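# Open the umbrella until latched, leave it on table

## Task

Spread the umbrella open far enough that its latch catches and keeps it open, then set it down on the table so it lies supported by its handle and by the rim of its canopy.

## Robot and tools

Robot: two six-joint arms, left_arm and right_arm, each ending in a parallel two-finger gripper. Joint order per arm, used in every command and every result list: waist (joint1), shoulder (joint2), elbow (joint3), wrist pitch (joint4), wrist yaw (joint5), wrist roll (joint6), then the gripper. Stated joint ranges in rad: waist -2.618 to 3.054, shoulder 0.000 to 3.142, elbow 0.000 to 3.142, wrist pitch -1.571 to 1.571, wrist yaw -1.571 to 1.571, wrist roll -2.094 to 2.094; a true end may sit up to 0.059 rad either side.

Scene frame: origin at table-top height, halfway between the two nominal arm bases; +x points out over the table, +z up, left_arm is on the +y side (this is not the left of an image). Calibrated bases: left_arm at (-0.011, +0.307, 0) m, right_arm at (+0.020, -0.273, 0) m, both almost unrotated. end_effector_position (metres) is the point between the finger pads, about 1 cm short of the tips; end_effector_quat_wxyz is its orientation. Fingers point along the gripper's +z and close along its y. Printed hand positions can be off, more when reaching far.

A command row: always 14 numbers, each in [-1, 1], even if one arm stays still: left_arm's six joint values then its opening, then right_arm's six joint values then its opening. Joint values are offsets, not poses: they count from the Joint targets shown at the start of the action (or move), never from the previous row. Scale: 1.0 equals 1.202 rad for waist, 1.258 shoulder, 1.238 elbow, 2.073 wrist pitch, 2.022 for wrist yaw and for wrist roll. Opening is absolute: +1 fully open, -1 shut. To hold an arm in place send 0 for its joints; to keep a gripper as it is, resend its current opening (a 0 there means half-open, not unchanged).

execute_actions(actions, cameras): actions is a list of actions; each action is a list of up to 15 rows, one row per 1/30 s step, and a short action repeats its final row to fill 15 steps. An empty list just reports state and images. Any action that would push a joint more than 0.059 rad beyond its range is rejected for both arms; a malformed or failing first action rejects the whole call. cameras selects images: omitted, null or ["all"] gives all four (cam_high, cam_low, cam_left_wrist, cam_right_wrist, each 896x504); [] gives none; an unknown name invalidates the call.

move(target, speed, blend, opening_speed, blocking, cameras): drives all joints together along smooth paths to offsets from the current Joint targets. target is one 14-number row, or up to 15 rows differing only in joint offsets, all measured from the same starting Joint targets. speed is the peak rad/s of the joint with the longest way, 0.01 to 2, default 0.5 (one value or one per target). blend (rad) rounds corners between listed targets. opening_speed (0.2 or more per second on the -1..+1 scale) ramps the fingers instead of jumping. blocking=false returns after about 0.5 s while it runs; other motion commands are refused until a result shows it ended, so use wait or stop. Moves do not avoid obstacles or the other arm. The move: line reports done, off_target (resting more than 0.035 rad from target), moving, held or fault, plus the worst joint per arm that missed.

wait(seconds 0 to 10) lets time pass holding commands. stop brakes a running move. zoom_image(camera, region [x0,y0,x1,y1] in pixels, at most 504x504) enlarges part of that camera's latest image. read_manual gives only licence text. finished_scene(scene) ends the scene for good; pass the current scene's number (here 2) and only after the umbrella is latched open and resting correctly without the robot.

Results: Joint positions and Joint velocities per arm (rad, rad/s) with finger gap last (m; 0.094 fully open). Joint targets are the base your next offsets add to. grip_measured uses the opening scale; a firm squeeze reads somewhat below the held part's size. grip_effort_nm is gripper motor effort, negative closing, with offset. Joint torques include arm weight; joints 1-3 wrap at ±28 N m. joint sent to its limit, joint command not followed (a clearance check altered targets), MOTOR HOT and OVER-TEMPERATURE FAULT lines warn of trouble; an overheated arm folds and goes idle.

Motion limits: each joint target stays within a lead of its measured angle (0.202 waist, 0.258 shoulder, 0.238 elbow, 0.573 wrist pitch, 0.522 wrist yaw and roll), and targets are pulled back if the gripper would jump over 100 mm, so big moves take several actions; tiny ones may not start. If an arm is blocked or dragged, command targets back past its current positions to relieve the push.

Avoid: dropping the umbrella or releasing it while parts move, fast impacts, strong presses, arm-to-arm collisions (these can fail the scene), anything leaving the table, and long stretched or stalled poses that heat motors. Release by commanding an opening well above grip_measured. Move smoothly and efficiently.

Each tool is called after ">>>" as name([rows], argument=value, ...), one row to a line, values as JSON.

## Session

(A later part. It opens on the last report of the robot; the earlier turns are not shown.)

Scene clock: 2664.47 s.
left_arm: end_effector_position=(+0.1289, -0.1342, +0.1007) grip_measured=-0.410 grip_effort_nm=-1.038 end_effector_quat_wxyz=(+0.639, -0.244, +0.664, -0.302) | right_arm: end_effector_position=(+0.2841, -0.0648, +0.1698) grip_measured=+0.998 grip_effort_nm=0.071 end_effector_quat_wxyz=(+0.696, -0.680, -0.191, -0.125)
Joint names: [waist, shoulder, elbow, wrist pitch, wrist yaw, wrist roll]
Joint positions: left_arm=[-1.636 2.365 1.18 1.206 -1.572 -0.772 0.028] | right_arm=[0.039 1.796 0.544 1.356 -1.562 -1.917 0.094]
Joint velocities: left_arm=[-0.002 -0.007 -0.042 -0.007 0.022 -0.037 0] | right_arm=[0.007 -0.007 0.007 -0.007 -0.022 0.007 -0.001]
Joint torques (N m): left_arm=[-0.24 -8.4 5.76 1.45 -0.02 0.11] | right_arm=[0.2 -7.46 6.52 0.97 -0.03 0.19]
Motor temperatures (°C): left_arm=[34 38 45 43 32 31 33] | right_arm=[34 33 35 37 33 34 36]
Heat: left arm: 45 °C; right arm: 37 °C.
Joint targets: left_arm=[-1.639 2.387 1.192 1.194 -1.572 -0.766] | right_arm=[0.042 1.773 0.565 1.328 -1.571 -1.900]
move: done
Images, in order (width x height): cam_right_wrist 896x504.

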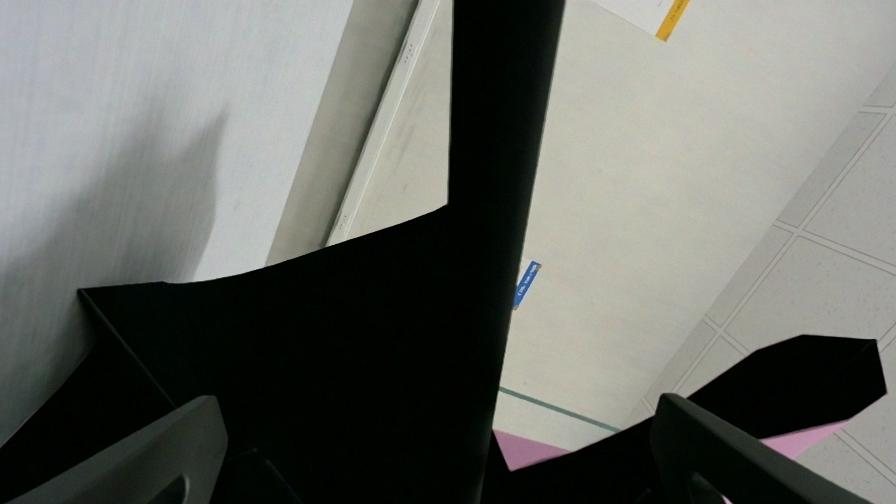

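>>> move(target=[0,0,0,0,0,0,-0.6,0,0,0,0,0,0,-0.62], opening_speed=1.0, cameras=["cam_high","cam_right_wrist"])

Scene clock: 2668.47 s.
left_arm: end_effector_position=(+0.1289, -0.1342, +0.1006) grip_measured=-0.410 grip_effort_nm=-1.033 end_effector_quat_wxyz=(+0.639, -0.244, +0.664, -0.302) | right_arm: end_effector_position=(+0.2841, -0.0648, +0.1697) grip_measured=-0.618 grip_effort_nm=-0.144 end_effector_quat_wxyz=(+0.696, -0.681, -0.191, -0.124)
Joint names: [waist, shoulder, elbow, wrist pitch, wrist yaw, wrist roll]
Joint positions: left_arm=[-1.636 2.365 1.18 1.206 -1.572 -0.772 0.028] | right_arm=[0.039 1.796 0.544 1.355 -1.562 -1.916 0.018]
Joint velocities: left_arm=[-0.017 0.002 -0.017 -0.022 -0.051 0.066 0] | right_arm=[-0.022 -0.002 -0.007 -0.022 0.022 0.007 0]
Joint torques (N m): left_arm=[-0.24 -8.39 5.78 1.45 -0.02 0.12] | right_arm=[0.24 -7.5 6.5 0.96 -0.03 0.16]
Motor temperatures (°C): left_arm=[34 38 45 43 32 31 33] | right_arm=[34 34 35 37 33 34 36]
Heat: left arm: 45 °C; right arm: 37 °C.
Joint targets: left_arm=[-1.639 2.387 1.192 1.195 -1.572 -0.766] | right_arm=[0.042 1.773 0.565 1.328 -1.570 -1.900]
move: done
Images, in order (width x height): cam_high 896x504, cam_right_wrist 896x504.

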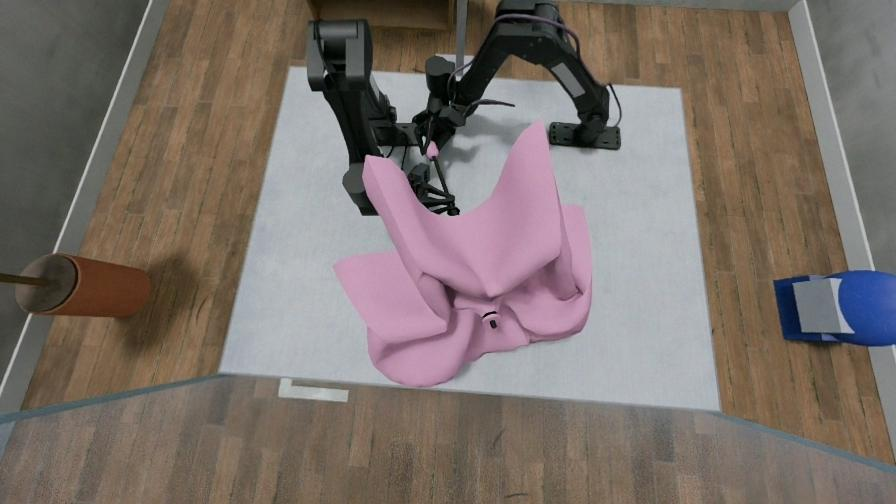

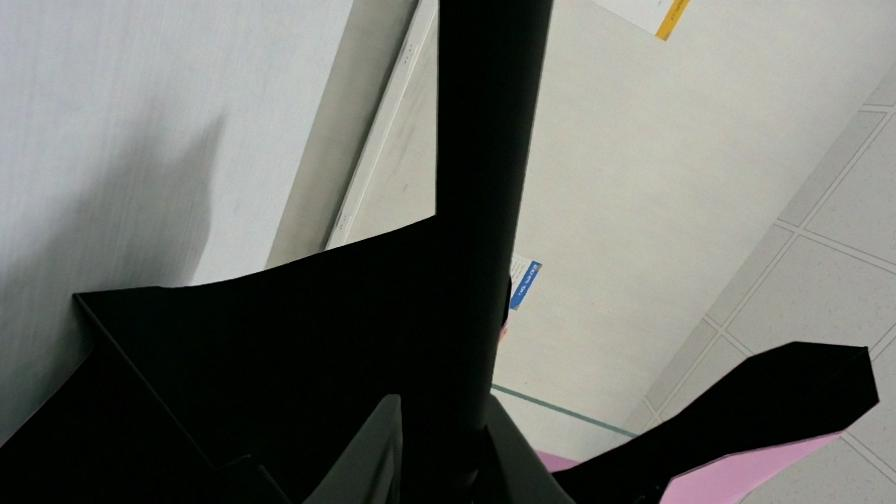

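>>> move([
  [0,0,0,0,0,0,-0.6,0.0161,0.0413,0.1106,-0.0265,-0.0005,0.0163,-0.62],
  [0,0,0,0,0,0,-0.6,0.0303,0.0891,0.2239,-0.0411,-0.0005,0.0418,-0.62],
], speed=0.2, blend=0.03, cameras=["cam_high","cam_right_wrist"])

Scene clock: 2681.60 s.
left_arm: end_effector_position=(+0.1480, -0.1277, +0.1013) grip_measured=-0.410 grip_effort_nm=-1.038 end_effector_quat_wxyz=(+0.646, -0.257, +0.659, -0.287) | right_arm: end_effector_position=(+0.3200, -0.0463, +0.1922) grip_measured=-0.618 grip_effort_nm=-0.134 end_effector_quat_wxyz=(+0.701, -0.678, -0.203, -0.088)
Joint names: [waist, shoulder, elbow, wrist pitch, wrist yaw, wrist roll]
Joint positions: left_arm=[-1.592 2.365 1.18 1.214 -1.572 -0.761 0.028] | right_arm=[0.084 1.868 0.777 1.253 -1.586 -1.824 0.018]
Joint velocities: left_arm=[0.007 0.007 -0.007 0.022 0.007 0.037 -0.001] | right_arm=[0.002 -0.002 -0.022 0.022 -0.022 0.022 0]
Joint torques (N m): left_arm=[-4.01 -8.39 5.78 1.36 -0.02 0.01] | right_arm=[-0.59 -5.61 11.17 1.09 0.25 0.07]
Motor temperatures (°C): left_arm=[34 38 45 42 32 31 33] | right_arm=[34 34 36 36 33 34 35]
Heat: left arm: 45 °C; right arm: 36 °C.
Joint targets: left_arm=[-1.639 2.387 1.192 1.195 -1.572 -0.765] | right_arm=[0.078 1.885 0.842 1.243 -1.572 -1.815]
move: off_target (left_arm, right_arm); left_arm: the waist is farthest, 0.047 rad from its target; right_arm: the elbow is farthest, 0.065 rad from its target
Images, in order (width x height): cam_high 896x504, cam_right_wrist 896x504.

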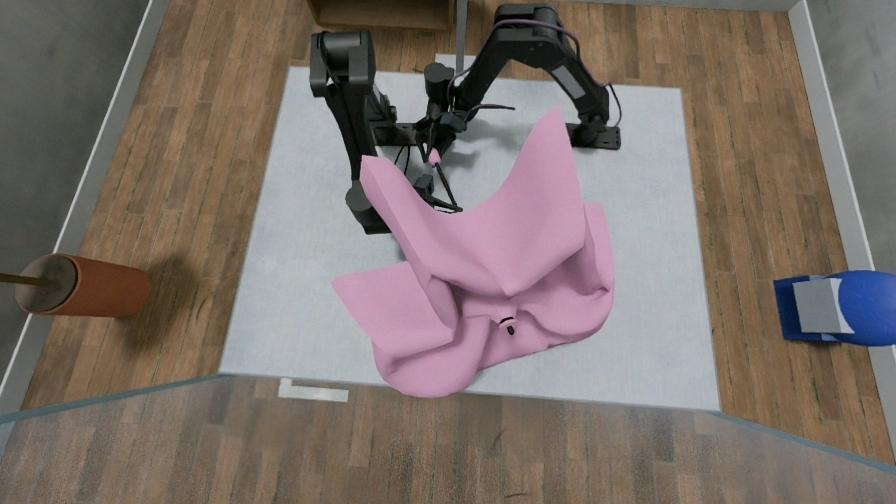

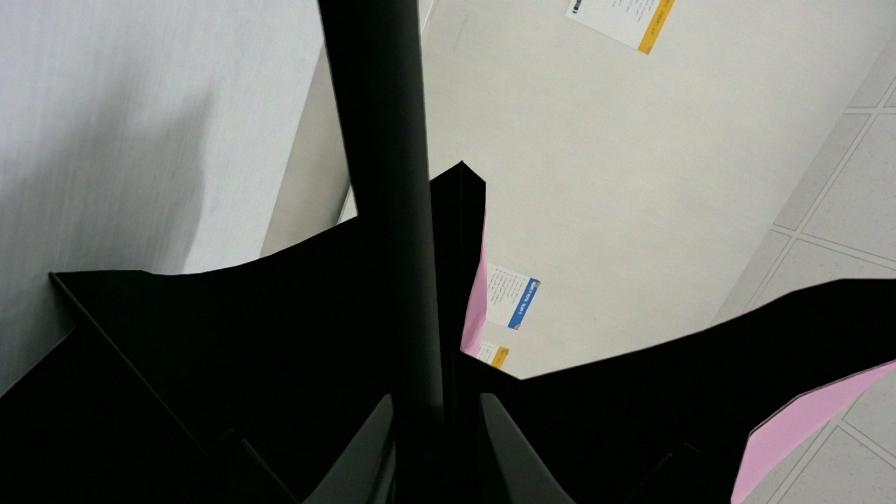

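>>> move([
  [0,0,0,0,0,0.0742,-0.6,0.0127,0.0177,0.1318,-0.068,0,-0.0153,-0.62],
  [0,0,0,0,0,0.0742,-0.6,0.0233,0.0767,0.2557,-0.0821,0,0.0099,-0.62],
], speed=0.2, blend=0.03, cameras=["cam_high","cam_right_wrist"])

Scene clock: 2693.50 s.
left_arm: end_effector_position=(+0.1793, -0.1162, +0.1127) grip_measured=-0.410 grip_effort_nm=-1.038 end_effector_quat_wxyz=(+0.663, -0.263, +0.657, -0.244) | right_arm: end_effector_position=(+0.3598, -0.0207, +0.2271) grip_measured=-0.618 grip_effort_nm=-0.134 end_effector_quat_wxyz=(+0.701, -0.668, -0.234, -0.085)
Joint names: [waist, shoulder, elbow, wrist pitch, wrist yaw, wrist roll]
Joint positions: left_arm=[-1.519 2.353 1.188 1.282 -1.572 -0.616 0.028] | right_arm=[0.136 1.944 1.055 1.11 -1.586 -1.806 0.018]
Joint velocities: left_arm=[-0.007 0.002 0.002 -0.037 -0.051 -0.007 0] | right_arm=[0.007 0.012 -0.007 -0.037 0.037 0.051 0]
Joint torques (N m): left_arm=[-10.39 -7.53 5.22 0.65 0.04 0.06] | right_arm=[-2.88 -5.19 15.43 0.8 0.31 0.11]
Motor temperatures (°C): left_arm=[35 38 44 42 32 31 33] | right_arm=[34 34 37 36 33 34 35]
Heat: left arm: 44 °C; right arm: 37 °C.
Joint targets: left_arm=[-1.639 2.387 1.192 1.195 -1.572 -0.616] | right_arm=[0.106 1.982 1.159 1.072 -1.571 -1.796]
move: off_target (left_arm, right_arm); left_arm: the waist is farthest, 0.120 rad from its target; right_arm: the elbow is farthest, 0.103 rad from its target
Images, in order (width x height): cam_high 896x504, cam_right_wrist 896x504.

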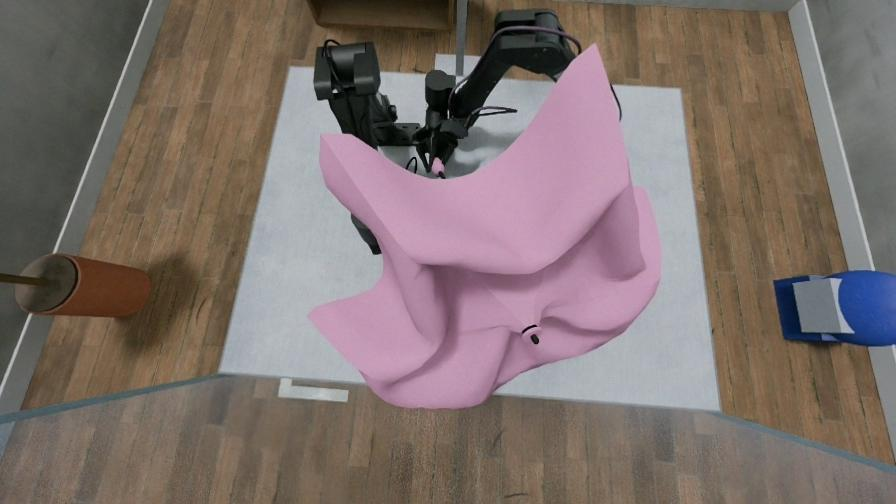

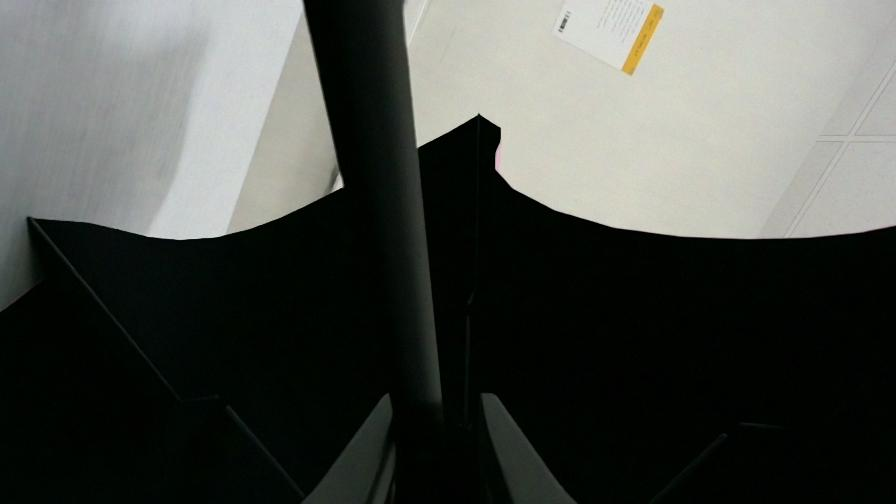

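>>> move(target=[-0.0507,0,0,0,0,0,-0.6,0,0,0,0,0,0,-0.62], speed=0.15, cameras=["cam_high","cam_low"])

Scene clock: 2700.67 s.
left_arm: end_effector_position=(+0.1787, -0.1165, +0.1128) grip_measured=-0.410 grip_effort_nm=-1.033 end_effector_quat_wxyz=(+0.663, -0.262, +0.657, -0.245) | right_arm: end_effector_position=(+0.3598, -0.0207, +0.2271) grip_measured=-0.618 grip_effort_nm=-0.129 end_effector_quat_wxyz=(+0.701, -0.668, -0.234, -0.085)
Joint names: [waist, shoulder, elbow, wrist pitch, wrist yaw, wrist roll]
Joint positions: left_arm=[-1.52 2.353 1.188 1.284 -1.572 -0.616 0.028] | right_arm=[0.136 1.944 1.055 1.11 -1.586 -1.806 0.018]
Joint velocities: left_arm=[0.002 0.002 -0.007 0.037 0.037 0.051 0] | right_arm=[0.017 0.007 0.017 0.007 -0.051 -0.095 -0.002]
Joint torques (N m): left_arm=[-15.56 -7.53 5.22 0.63 0.04 0.05] | right_arm=[-2.86 -5.22 15.41 0.82 0.29 0.12]
Motor temperatures (°C): left_arm=[36 39 44 41 32 31 33] | right_arm=[34 34 39 36 33 34 35]
Heat: left arm: 44 °C; right arm: 39 °C.
Joint targets: left_arm=[-1.700 2.387 1.192 1.195 -1.572 -0.616] | right_arm=[0.106 1.982 1.159 1.072 -1.571 -1.796]
move: off_target (left_arm, right_arm); left_arm: the waist is farthest, 0.180 rad from its target; right_arm: the elbow is farthest, 0.104 rad from its target
Images, in order (width x height): cam_high 896x504, cam_low 896x504.

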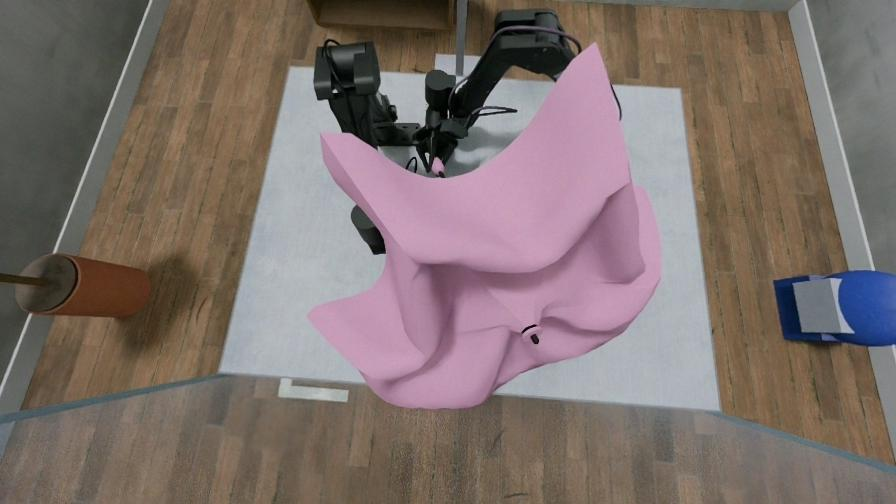

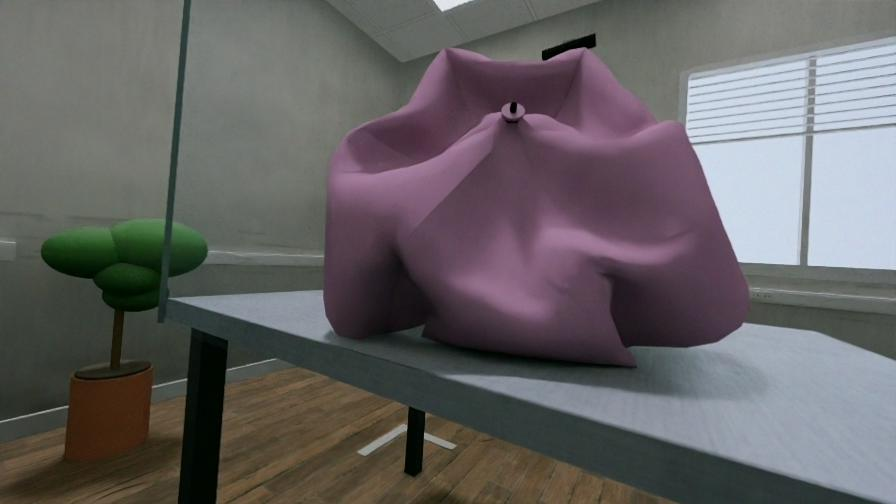

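>>> execute_actions(actions=[], cameras=["cam_high", "cam_right_wrist"])

Scene clock: 2712.50 s.
left_arm: end_effector_position=(+0.1787, -0.1165, +0.1128) grip_measured=-0.410 grip_effort_nm=-1.038 end_effector_quat_wxyz=(+0.663, -0.262, +0.657, -0.245) | right_arm: end_effector_position=(+0.3598, -0.0207, +0.2271) grip_measured=-0.618 grip_effort_nm=-0.134 end_effector_quat_wxyz=(+0.701, -0.668, -0.234, -0.085)
Joint names: [waist, shoulder, elbow, wrist pitch, wrist yaw, wrist roll]
Joint positions: left_arm=[-1.52 2.353 1.188 1.284 -1.572 -0.615 0.028] | right_arm=[0.136 1.944 1.055 1.11 -1.586 -1.806 0.018]
Joint velocities: left_arm=[-0.012 0.002 0.002 -0.037 -0.095 -0.022 0] | right_arm=[-0.007 -0.002 0.007 0.022 -0.051 -0.037 0.001]
Joint torques (N m): left_arm=[-15.54 -7.53 5.2 0.62 0.04 0.03] | right_arm=[-2.93 -5.15 15.43 0.82 0.3 0.12]
Motor temperatures (°C): left_arm=[39 39 44 40 32 31 33] | right_arm=[34 34 40 36 33 34 35]
Heat: left arm: 44 °C; right arm: 40 °C.
Joint targets: left_arm=[-1.700 2.387 1.192 1.194 -1.572 -0.616] | right_arm=[0.106 1.982 1.159 1.072 -1.571 -1.796]
Tool commands: left_gripper/opening=-0.6 right_gripper/opening=-0.62
Images, in order (width x height): cam_high 896x504, cam_right_wrist 896x504.

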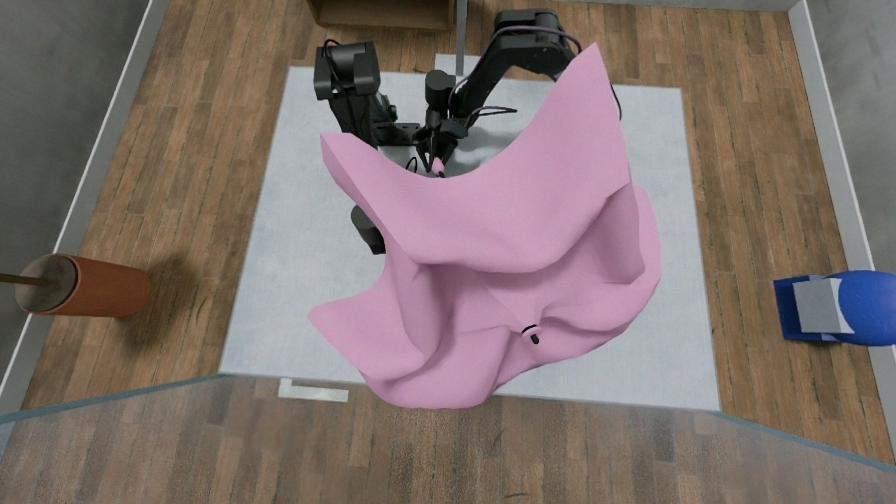

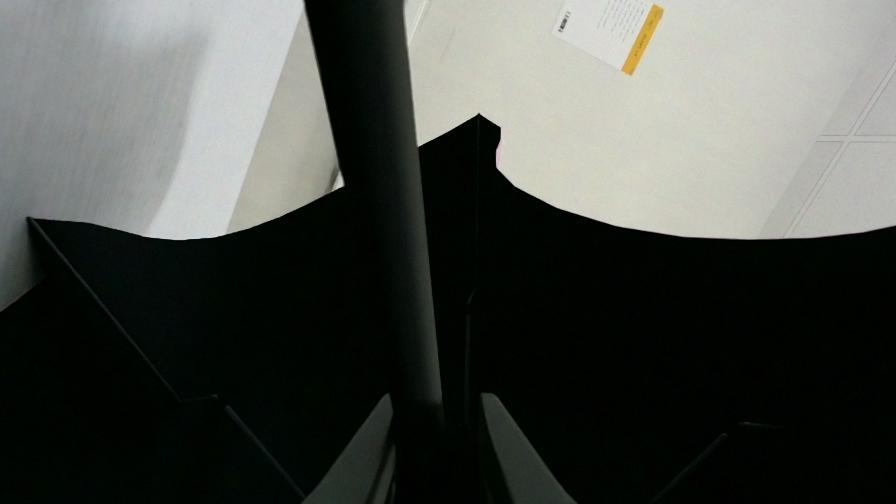

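>>> move(target=[-0.0333, 0, 0, 0, 0, 0, -0.6, 0.009, 0.0579, 0.1294, -0.0416, 0, 0.0163, -0.62], speed=0.12, cameras=["cam_high", "cam_right_wrist"])

Scene clock: 2725.13 s.
left_arm: end_effector_position=(+0.1784, -0.1166, +0.1239) grip_measured=-0.410 grip_effort_nm=-1.038 end_effector_quat_wxyz=(+0.661, -0.267, +0.655, -0.251) | right_arm: end_effector_position=(+0.3793, -0.0081, +0.2645) grip_measured=-0.618 grip_effort_nm=-0.139 end_effector_quat_wxyz=(+0.694, -0.650, -0.284, -0.123)
Joint names: [waist, shoulder, elbow, wrist pitch, wrist yaw, wrist roll]
Joint positions: left_arm=[-1.521 2.33 1.188 1.305 -1.572 -0.586 0.028] | right_arm=[0.156 1.977 1.236 1.111 -1.587 -1.788 0.018]
Joint velocities: left_arm=[0.002 -0.007 -0.012 0.051 0.007 -0.051 0] | right_arm=[-0.007 -0.002 -0.002 -0.007 -0.066 -0.037 0.001]
Joint torques (N m): left_arm=[-17.5 -5.82 5.24 0.38 0.07 -0.29] | right_arm=[-3.9 -2.86 13.85 -0.06 0.39 0.26]
Motor temperatures (°C): left_arm=[42 40 44 39 32 31 33] | right_arm=[34 34 41 35 33 34 35]
Heat: left arm: 44 °C; right arm: 41 °C.
Joint targets: left_arm=[-1.723 2.387 1.192 1.195 -1.572 -0.615] | right_arm=[0.117 2.054 1.319 0.986 -1.572 -1.763]
move: off_target (left_arm, right_arm); left_arm: the waist is farthest, 0.219 rad from its target; right_arm: the wrist pitch is farthest, 0.125 rad from its target
Images, in order (width x height): cam_high 896x504, cam_right_wrist 896x504.

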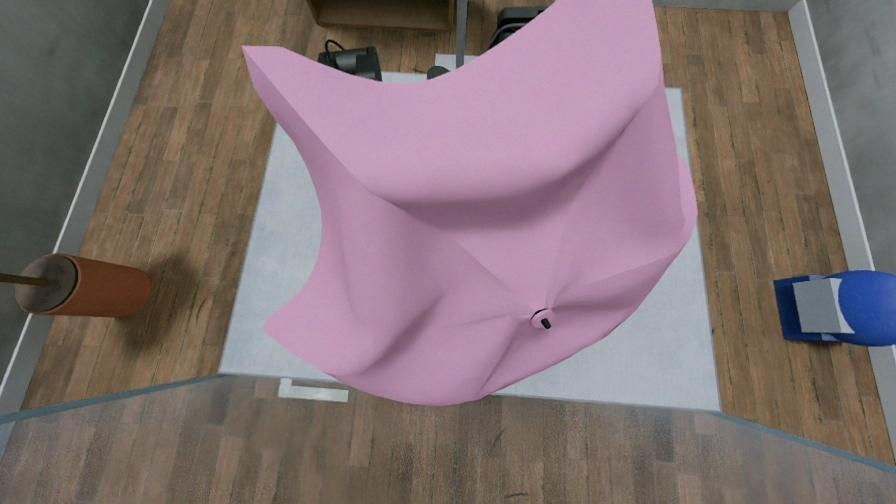

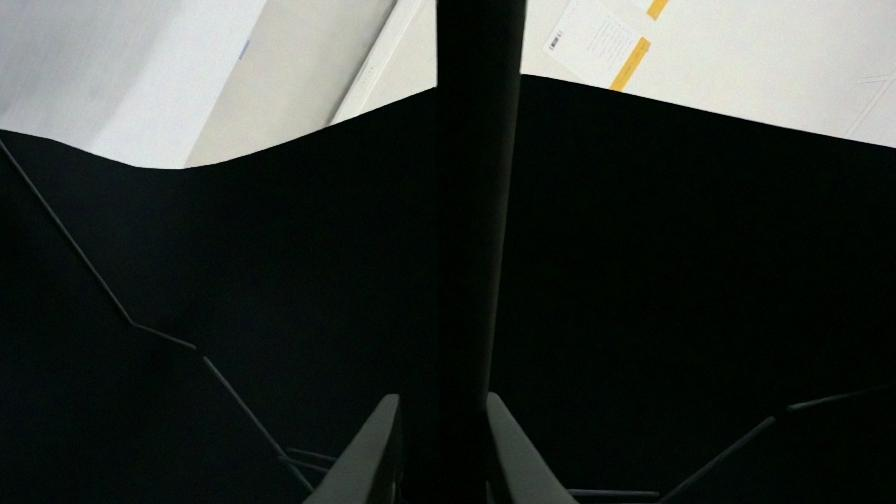

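>>> move(target=[0, 0, 0, 0, 0, 0, -0.6, 0.0094, 0.0483, 0.1892, -0.0601, 0, -0.0232, -0.62], speed=0.12, cameras=["cam_high", "cam_right_wrist"])

Scene clock: 2741.13 s.
left_arm: end_effector_position=(+0.1969, -0.1108, +0.1467) grip_measured=-0.410 grip_effort_nm=-1.043 end_effector_quat_wxyz=(+0.662, -0.294, +0.643, -0.248) | right_arm: end_effector_position=(+0.4049, +0.0061, +0.2853) grip_measured=-0.618 grip_effort_nm=-0.149 end_effector_quat_wxyz=(+0.693, -0.642, -0.302, -0.129)
Joint names: [waist, shoulder, elbow, wrist pitch, wrist yaw, wrist roll]
Joint positions: left_arm=[-1.477 2.288 1.21 1.316 -1.572 -0.549 0.028] | right_arm=[0.175 2.051 1.44 0.973 -1.587 -1.832 0.018]
Joint velocities: left_arm=[-0.002 -0.002 -0.017 0.037 0.066 -0.095 -0.001] | right_arm=[0.022 0.007 -0.002 -0.037 0.022 -0.051 0.001]
Joint torques (N m): left_arm=[-16.44 -3.23 3.93 0.31 0.12 -0.67] | right_arm=[-4.62 -4.6 16.99 0.07 0.38 0.25]
Motor temperatures (°C): left_arm=[45 39 44 39 32 31 33] | right_arm=[34 33 41 35 33 34 35]
Heat: left arm: 45 °C; right arm: 41 °C.
Joint targets: left_arm=[-1.667 2.381 1.193 1.202 -1.572 -0.612] | right_arm=[0.128 2.115 1.554 0.862 -1.572 -1.809]
move: off_target (left_arm, right_arm); left_arm: the waist is farthest, 0.246 rad from its target; right_arm: the elbow is farthest, 0.113 rad from its target
Images, in order (width x height): cam_high 896x504, cam_right_wrist 896x504.

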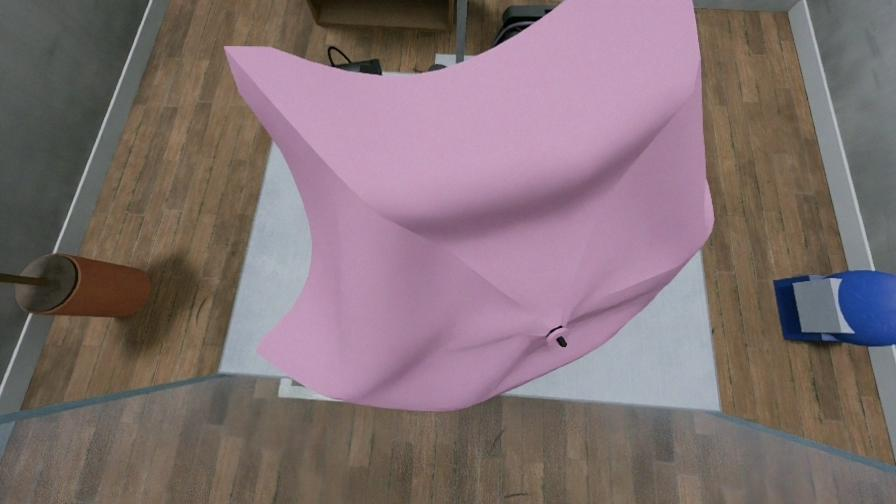

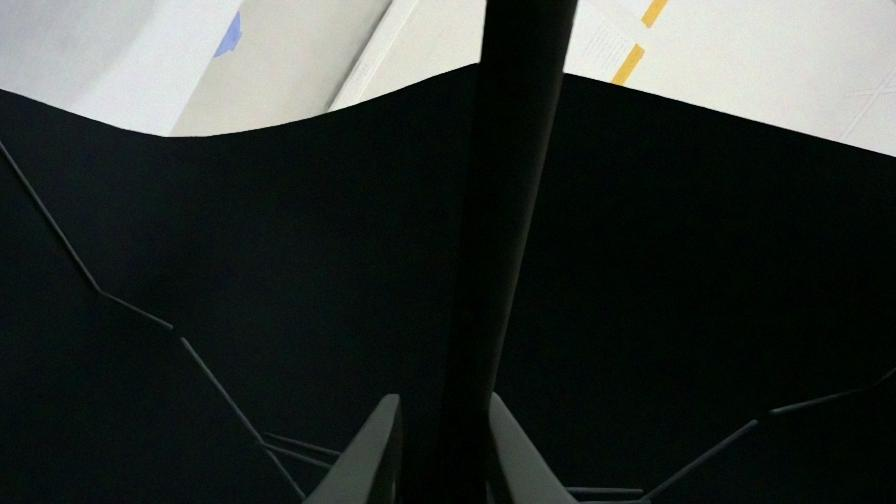

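>>> execute_actions(actions=[], cameras=["cam_low", "cam_left_wrist"])

Scene clock: 2752.37 s.
left_arm: end_effector_position=(+0.1969, -0.1108, +0.1467) grip_measured=-0.410 grip_effort_nm=-1.038 end_effector_quat_wxyz=(+0.662, -0.294, +0.643, -0.248) | right_arm: end_effector_position=(+0.4050, +0.0061, +0.2853) grip_measured=-0.618 grip_effort_nm=-0.144 end_effector_quat_wxyz=(+0.693, -0.642, -0.302, -0.129)
Joint names: [waist, shoulder, elbow, wrist pitch, wrist yaw, wrist roll]
Joint positions: left_arm=[-1.477 2.288 1.21 1.316 -1.572 -0.549 0.028] | right_arm=[0.175 2.051 1.44 0.973 -1.587 -1.833 0.018]
Joint velocities: left_arm=[0.002 -0.012 0.007 0.007 0.051 -0.022 0] | right_arm=[-0.002 -0.007 0.002 -0.051 -0.037 0.007 0.001]
Joint torques (N m): left_arm=[-16.44 -3.22 3.92 0.32 0.11 -0.66] | right_arm=[-4.59 -4.57 16.99 0.07 0.38 0.24]
Motor temperatures (°C): left_arm=[45 38 43 38 32 32 34] | right_arm=[34 34 41 35 33 34 35]
Heat: left arm: 45 °C; right arm: 41 °C.
Joint targets: left_arm=[-1.667 2.381 1.193 1.202 -1.572 -0.612] | right_arm=[0.128 2.115 1.554 0.861 -1.572 -1.810]
Tool commands: left_gripper/opening=-0.6 right_gripper/opening=-0.62
Images, in order (width x height): cam_low 896x504, cam_left_wrist 896x504.

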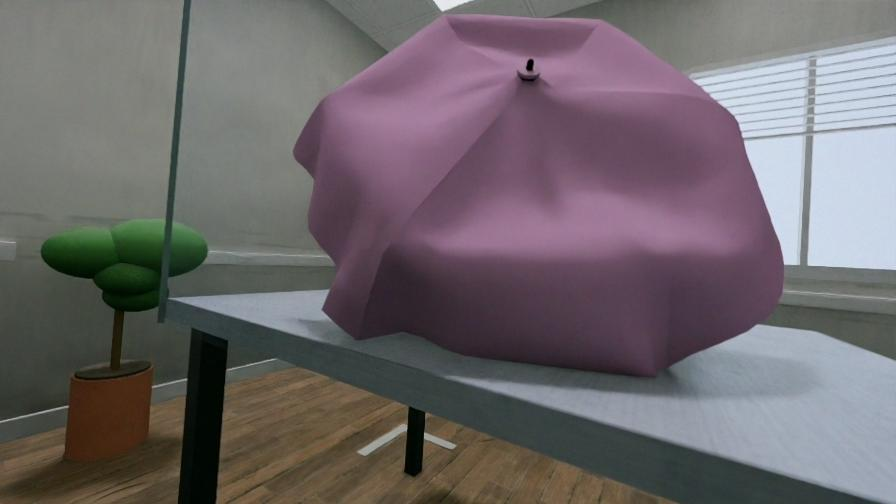

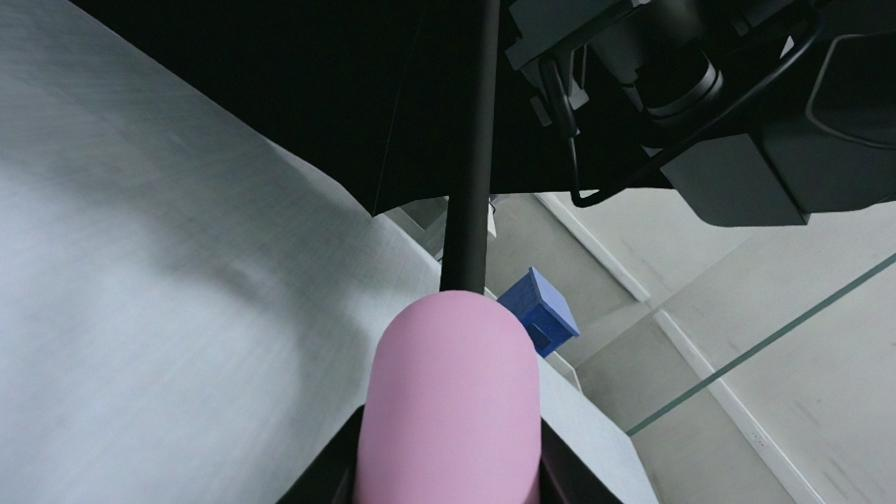

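>>> move(target=[0, -0.1882, 0.0753, -0.1592, 0, 0, -0.6, 0, -0.0577, 0.2415, -0.1793, 0, 0, -0.62], speed=0.1, cameras=["cam_high", "cam_low", "cam_right_wrist"])

Scene clock: 2763.27 s.
left_arm: end_effector_position=(+0.1581, -0.1336, +0.1995) grip_measured=-0.410 grip_effort_nm=-1.038 end_effector_quat_wxyz=(+0.657, -0.246, +0.663, -0.260) | right_arm: end_effector_position=(+0.4288, +0.0011, +0.3730) grip_measured=-0.618 grip_effort_nm=-0.144 end_effector_quat_wxyz=(+0.696, -0.654, -0.274, -0.115)
Joint names: [waist, shoulder, elbow, wrist pitch, wrist yaw, wrist roll]
Joint positions: left_arm=[-1.568 2.139 1.271 0.963 -1.572 -0.637 0.028] | right_arm=[0.152 2.048 1.808 0.538 -1.586 -1.833 0.018]
Joint velocities: left_arm=[0.012 -0.012 -0.007 -0.007 -0.051 -0.051 0.001] | right_arm=[-0.017 -0.012 -0.002 -0.051 -0.066 0.007 -0.001]
Joint torques (N m): left_arm=[-8.57 -9.25 7.41 0.62 0.02 0.34] | right_arm=[-2.37 -10.09 10.99 0.7 0.35 0.25]
Motor temperatures (°C): left_arm=[45 38 43 38 32 32 34] | right_arm=[34 34 41 34 33 34 35]
Heat: left arm: 45 °C; right arm: 41 °C.
Joint targets: left_arm=[-1.667 2.144 1.286 0.872 -1.572 -0.612] | right_arm=[0.128 2.042 1.852 0.490 -1.571 -1.809]
move: off_target (left_arm, right_arm); left_arm: the waist is farthest, 0.099 rad from its target; right_arm: the wrist pitch is farthest, 0.048 rad from its target
Images, in order (width x height): cam_high 896x504, cam_low 896x504, cam_right_wrist 896x504.

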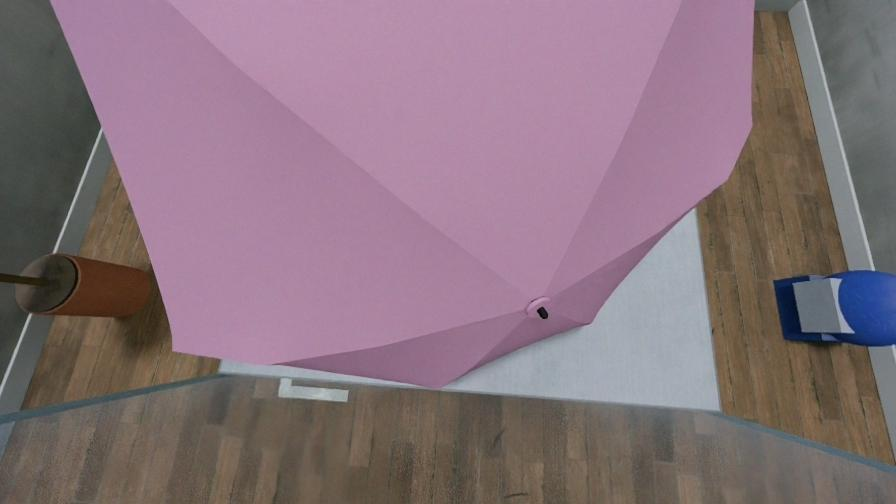

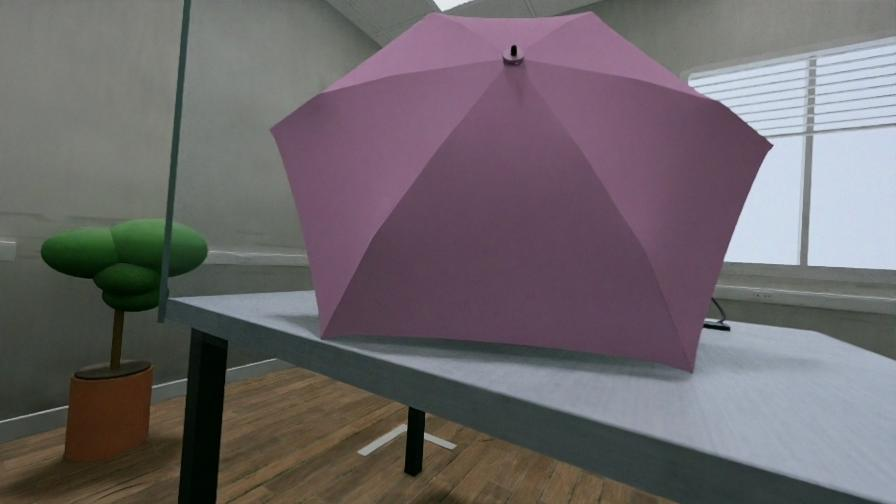

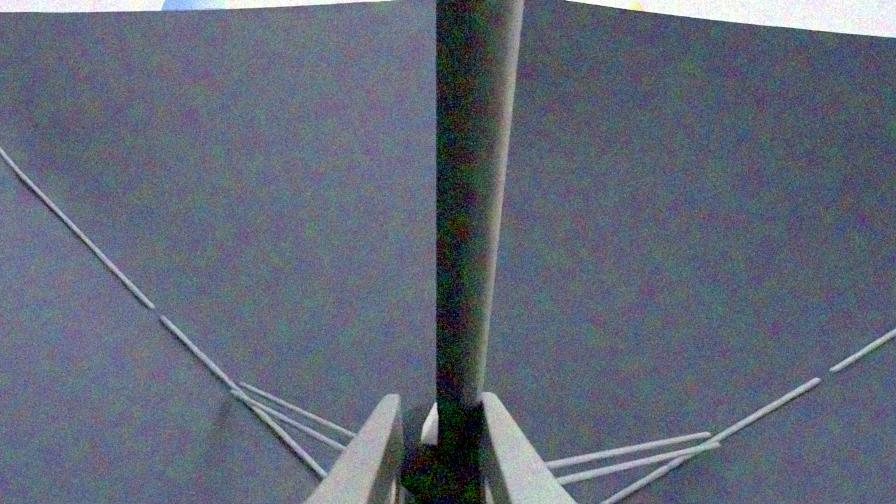

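>>> zoom_image(camera="cam_right_wrist", region=[300, 330, 620, 504])

Scaled by 1.575 from the camera's 896x504 image, which has a finer 1280x720 frame.

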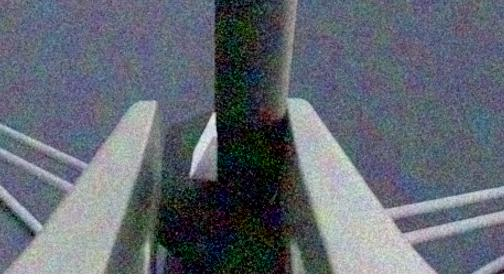

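>>> move(target=[0, 0, 0, 0, 0, 0, -0.6, -0.0082, -0.1879, -0.3807, 0.1134, 0, 0, -0.62], speed=0.12, cameras=["cam_high", "cam_right_wrist"])

Scene clock: 2788.70 s.
left_arm: end_effector_position=(+0.1230, -0.1456, +0.1970) grip_measured=-0.411 grip_effort_nm=-1.033 end_effector_quat_wxyz=(+0.649, -0.214, +0.674, -0.280) | right_arm: end_effector_position=(+0.3822, -0.0225, +0.3619) grip_measured=-0.618 grip_effort_nm=-0.134 end_effector_quat_wxyz=(+0.693, -0.653, -0.264, -0.155)
Joint names: [waist, shoulder, elbow, wrist pitch, wrist yaw, wrist roll]
Joint positions: left_arm=[-1.647 2.138 1.271 0.918 -1.572 -0.663 0.028] | right_arm=[0.12 1.812 1.417 0.752 -1.548 -1.819 0.018]
Joint velocities: left_arm=[-0.012 -0.002 -0.017 -0.007 -0.022 0.037 0] | right_arm=[-0.012 -0.012 0.002 0.037 -0.051 -0.066 -0.001]
Joint torques (N m): left_arm=[-1.73 -9.16 7.41 1.09 0 0.62] | right_arm=[-0.14 -8.32 4 0.83 -0.04 0.11]
Motor temperatures (°C): left_arm=[40 41 44 37 32 32 34] | right_arm=[34 37 40 35 33 34 35]
Heat: left arm: 44 °C; right arm: 40 °C.
Joint targets: left_arm=[-1.667 2.144 1.286 0.872 -1.572 -0.612] | right_arm=[0.119 1.806 1.381 0.725 -1.572 -1.809]
move: off_target (left_arm, right_arm); left_arm: the wrist roll is farthest, 0.051 rad from its target; right_arm: the elbow is farthest, 0.036 rad from its target
Images, in order (width x height): cam_high 896x504, cam_right_wrist 896x504.

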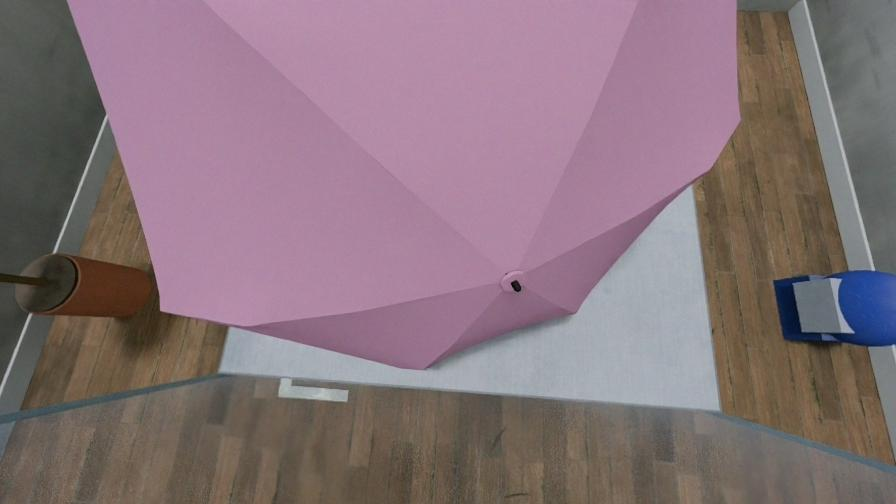

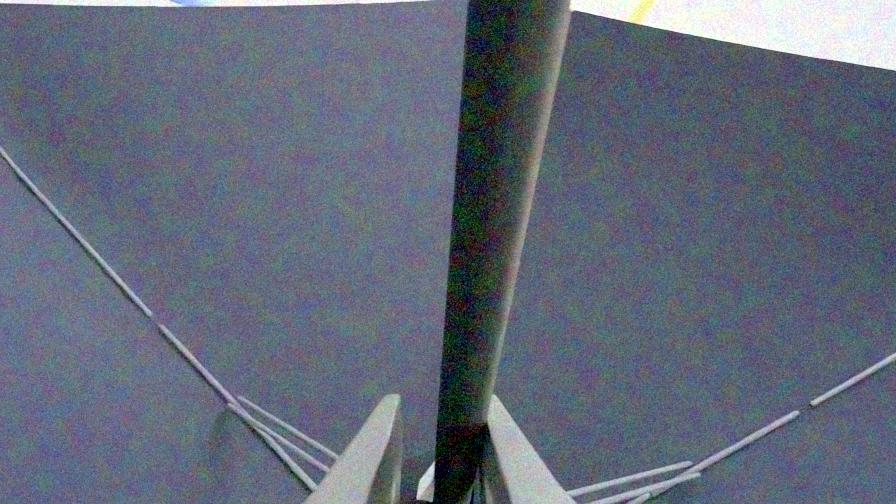

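>>> zoom_image(camera="cam_right_wrist", region=[330, 380, 580, 504])

Scaled by 2.016 from the camera's 896x504 image, which has a finer 1280x720 frame.

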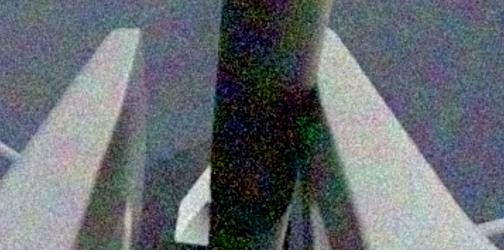

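>>> move([
  [-0.0241, -0.0064, -0.2165, 0.1254, 0, 0, -0.6, 0.0574, 0.0711, -0.0519, 0.0743, 0, 0.0074, -0.62],
  [-0.0479, 0.0453, -0.3909, 0.261, 0, 0, -0.6, 0.1148, 0.1423, -0.1037, 0.1484, 0, 0.0153, -0.62],
], speed=0.15, blend=0.05)

Scene clock: 2832.63 s.
left_arm: end_effector_position=(+0.1090, -0.0716, +0.1059) grip_measured=-0.411 grip_effort_nm=-1.038 end_effector_quat_wxyz=(+0.646, -0.158, +0.689, -0.288) | right_arm: end_effector_position=(+0.3478, +0.0197, +0.3193) grip_measured=-0.618 grip_effort_nm=-0.134 end_effector_quat_wxyz=(+0.689, -0.609, -0.361, -0.156)
Joint names: [waist, shoulder, elbow, wrist pitch, wrist yaw, wrist roll]
Joint positions: left_arm=[-1.706 2.188 0.806 1.399 -1.538 -0.628 0.028] | right_arm=[0.243 1.896 1.309 1.137 -1.575 -1.778 0.018]
Joint velocities: left_arm=[0.017 -0.007 0.012 -0.081 -0.037 0.022 0] | right_arm=[-0.002 0.007 0.017 -0.066 -0.037 0.007 -0.002]
Joint torques (N m): left_arm=[-1.55 -7.1 3.51 1.78 -0.35 0.19] | right_arm=[1.35 -1.57 1.95 -0.02 0.36 0.02]
Motor temperatures (°C): left_arm=[37 41 44 38 32 32 34] | right_arm=[34 36 37 34 33 34 34]
Heat: left arm: 44 °C; right arm: 37 °C.
Joint targets: left_arm=[-1.725 2.201 0.803 1.413 -1.572 -0.612] | right_arm=[0.256 1.985 1.253 1.032 -1.571 -1.778]
move: off_target (right_arm); right_arm: the wrist pitch is farthest, 0.104 rad from its target

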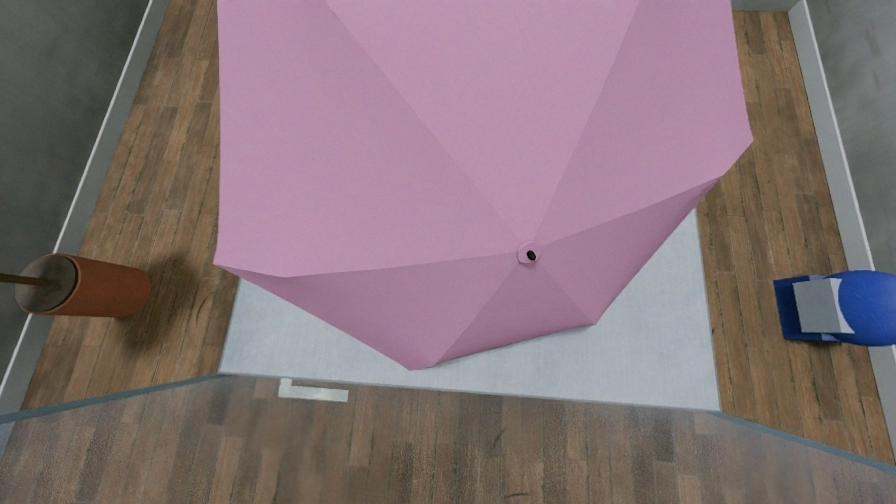

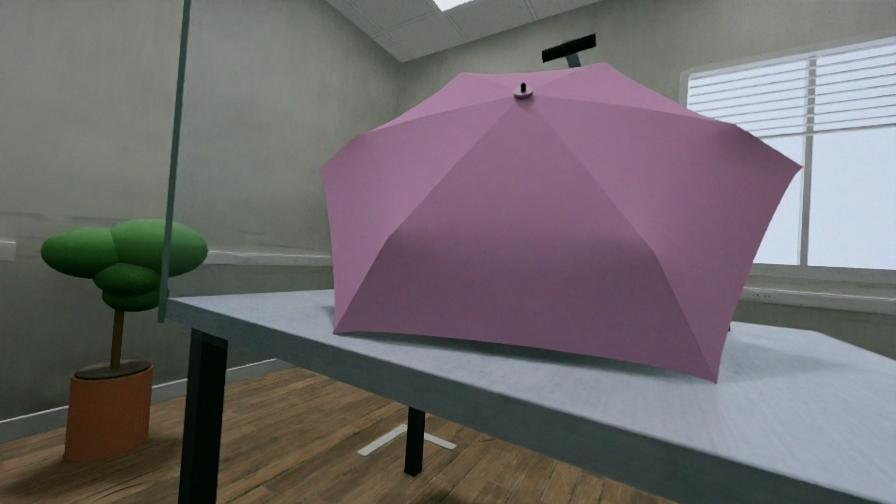

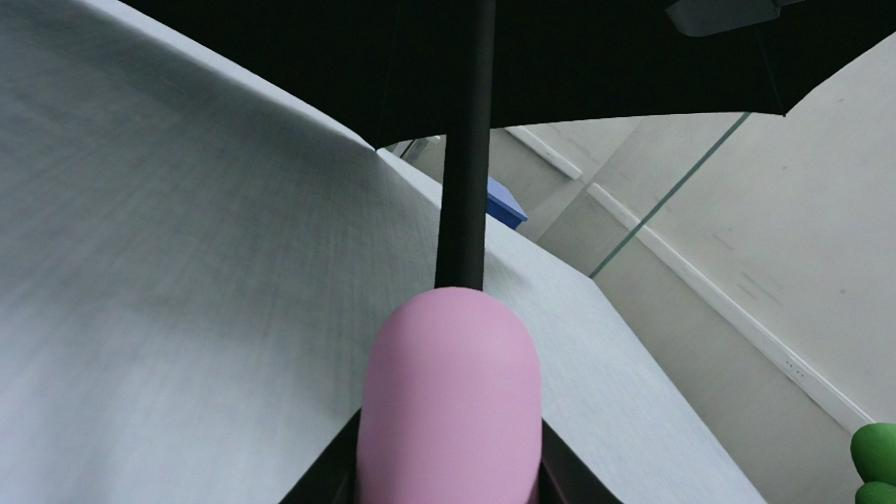

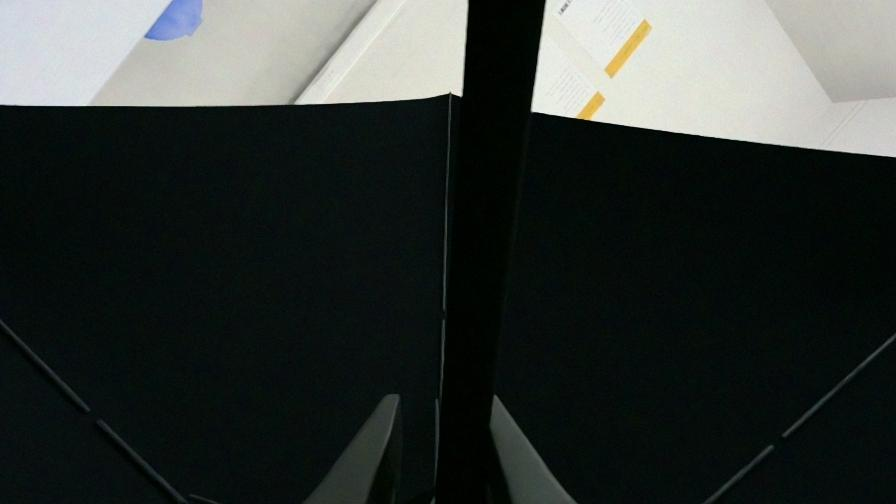

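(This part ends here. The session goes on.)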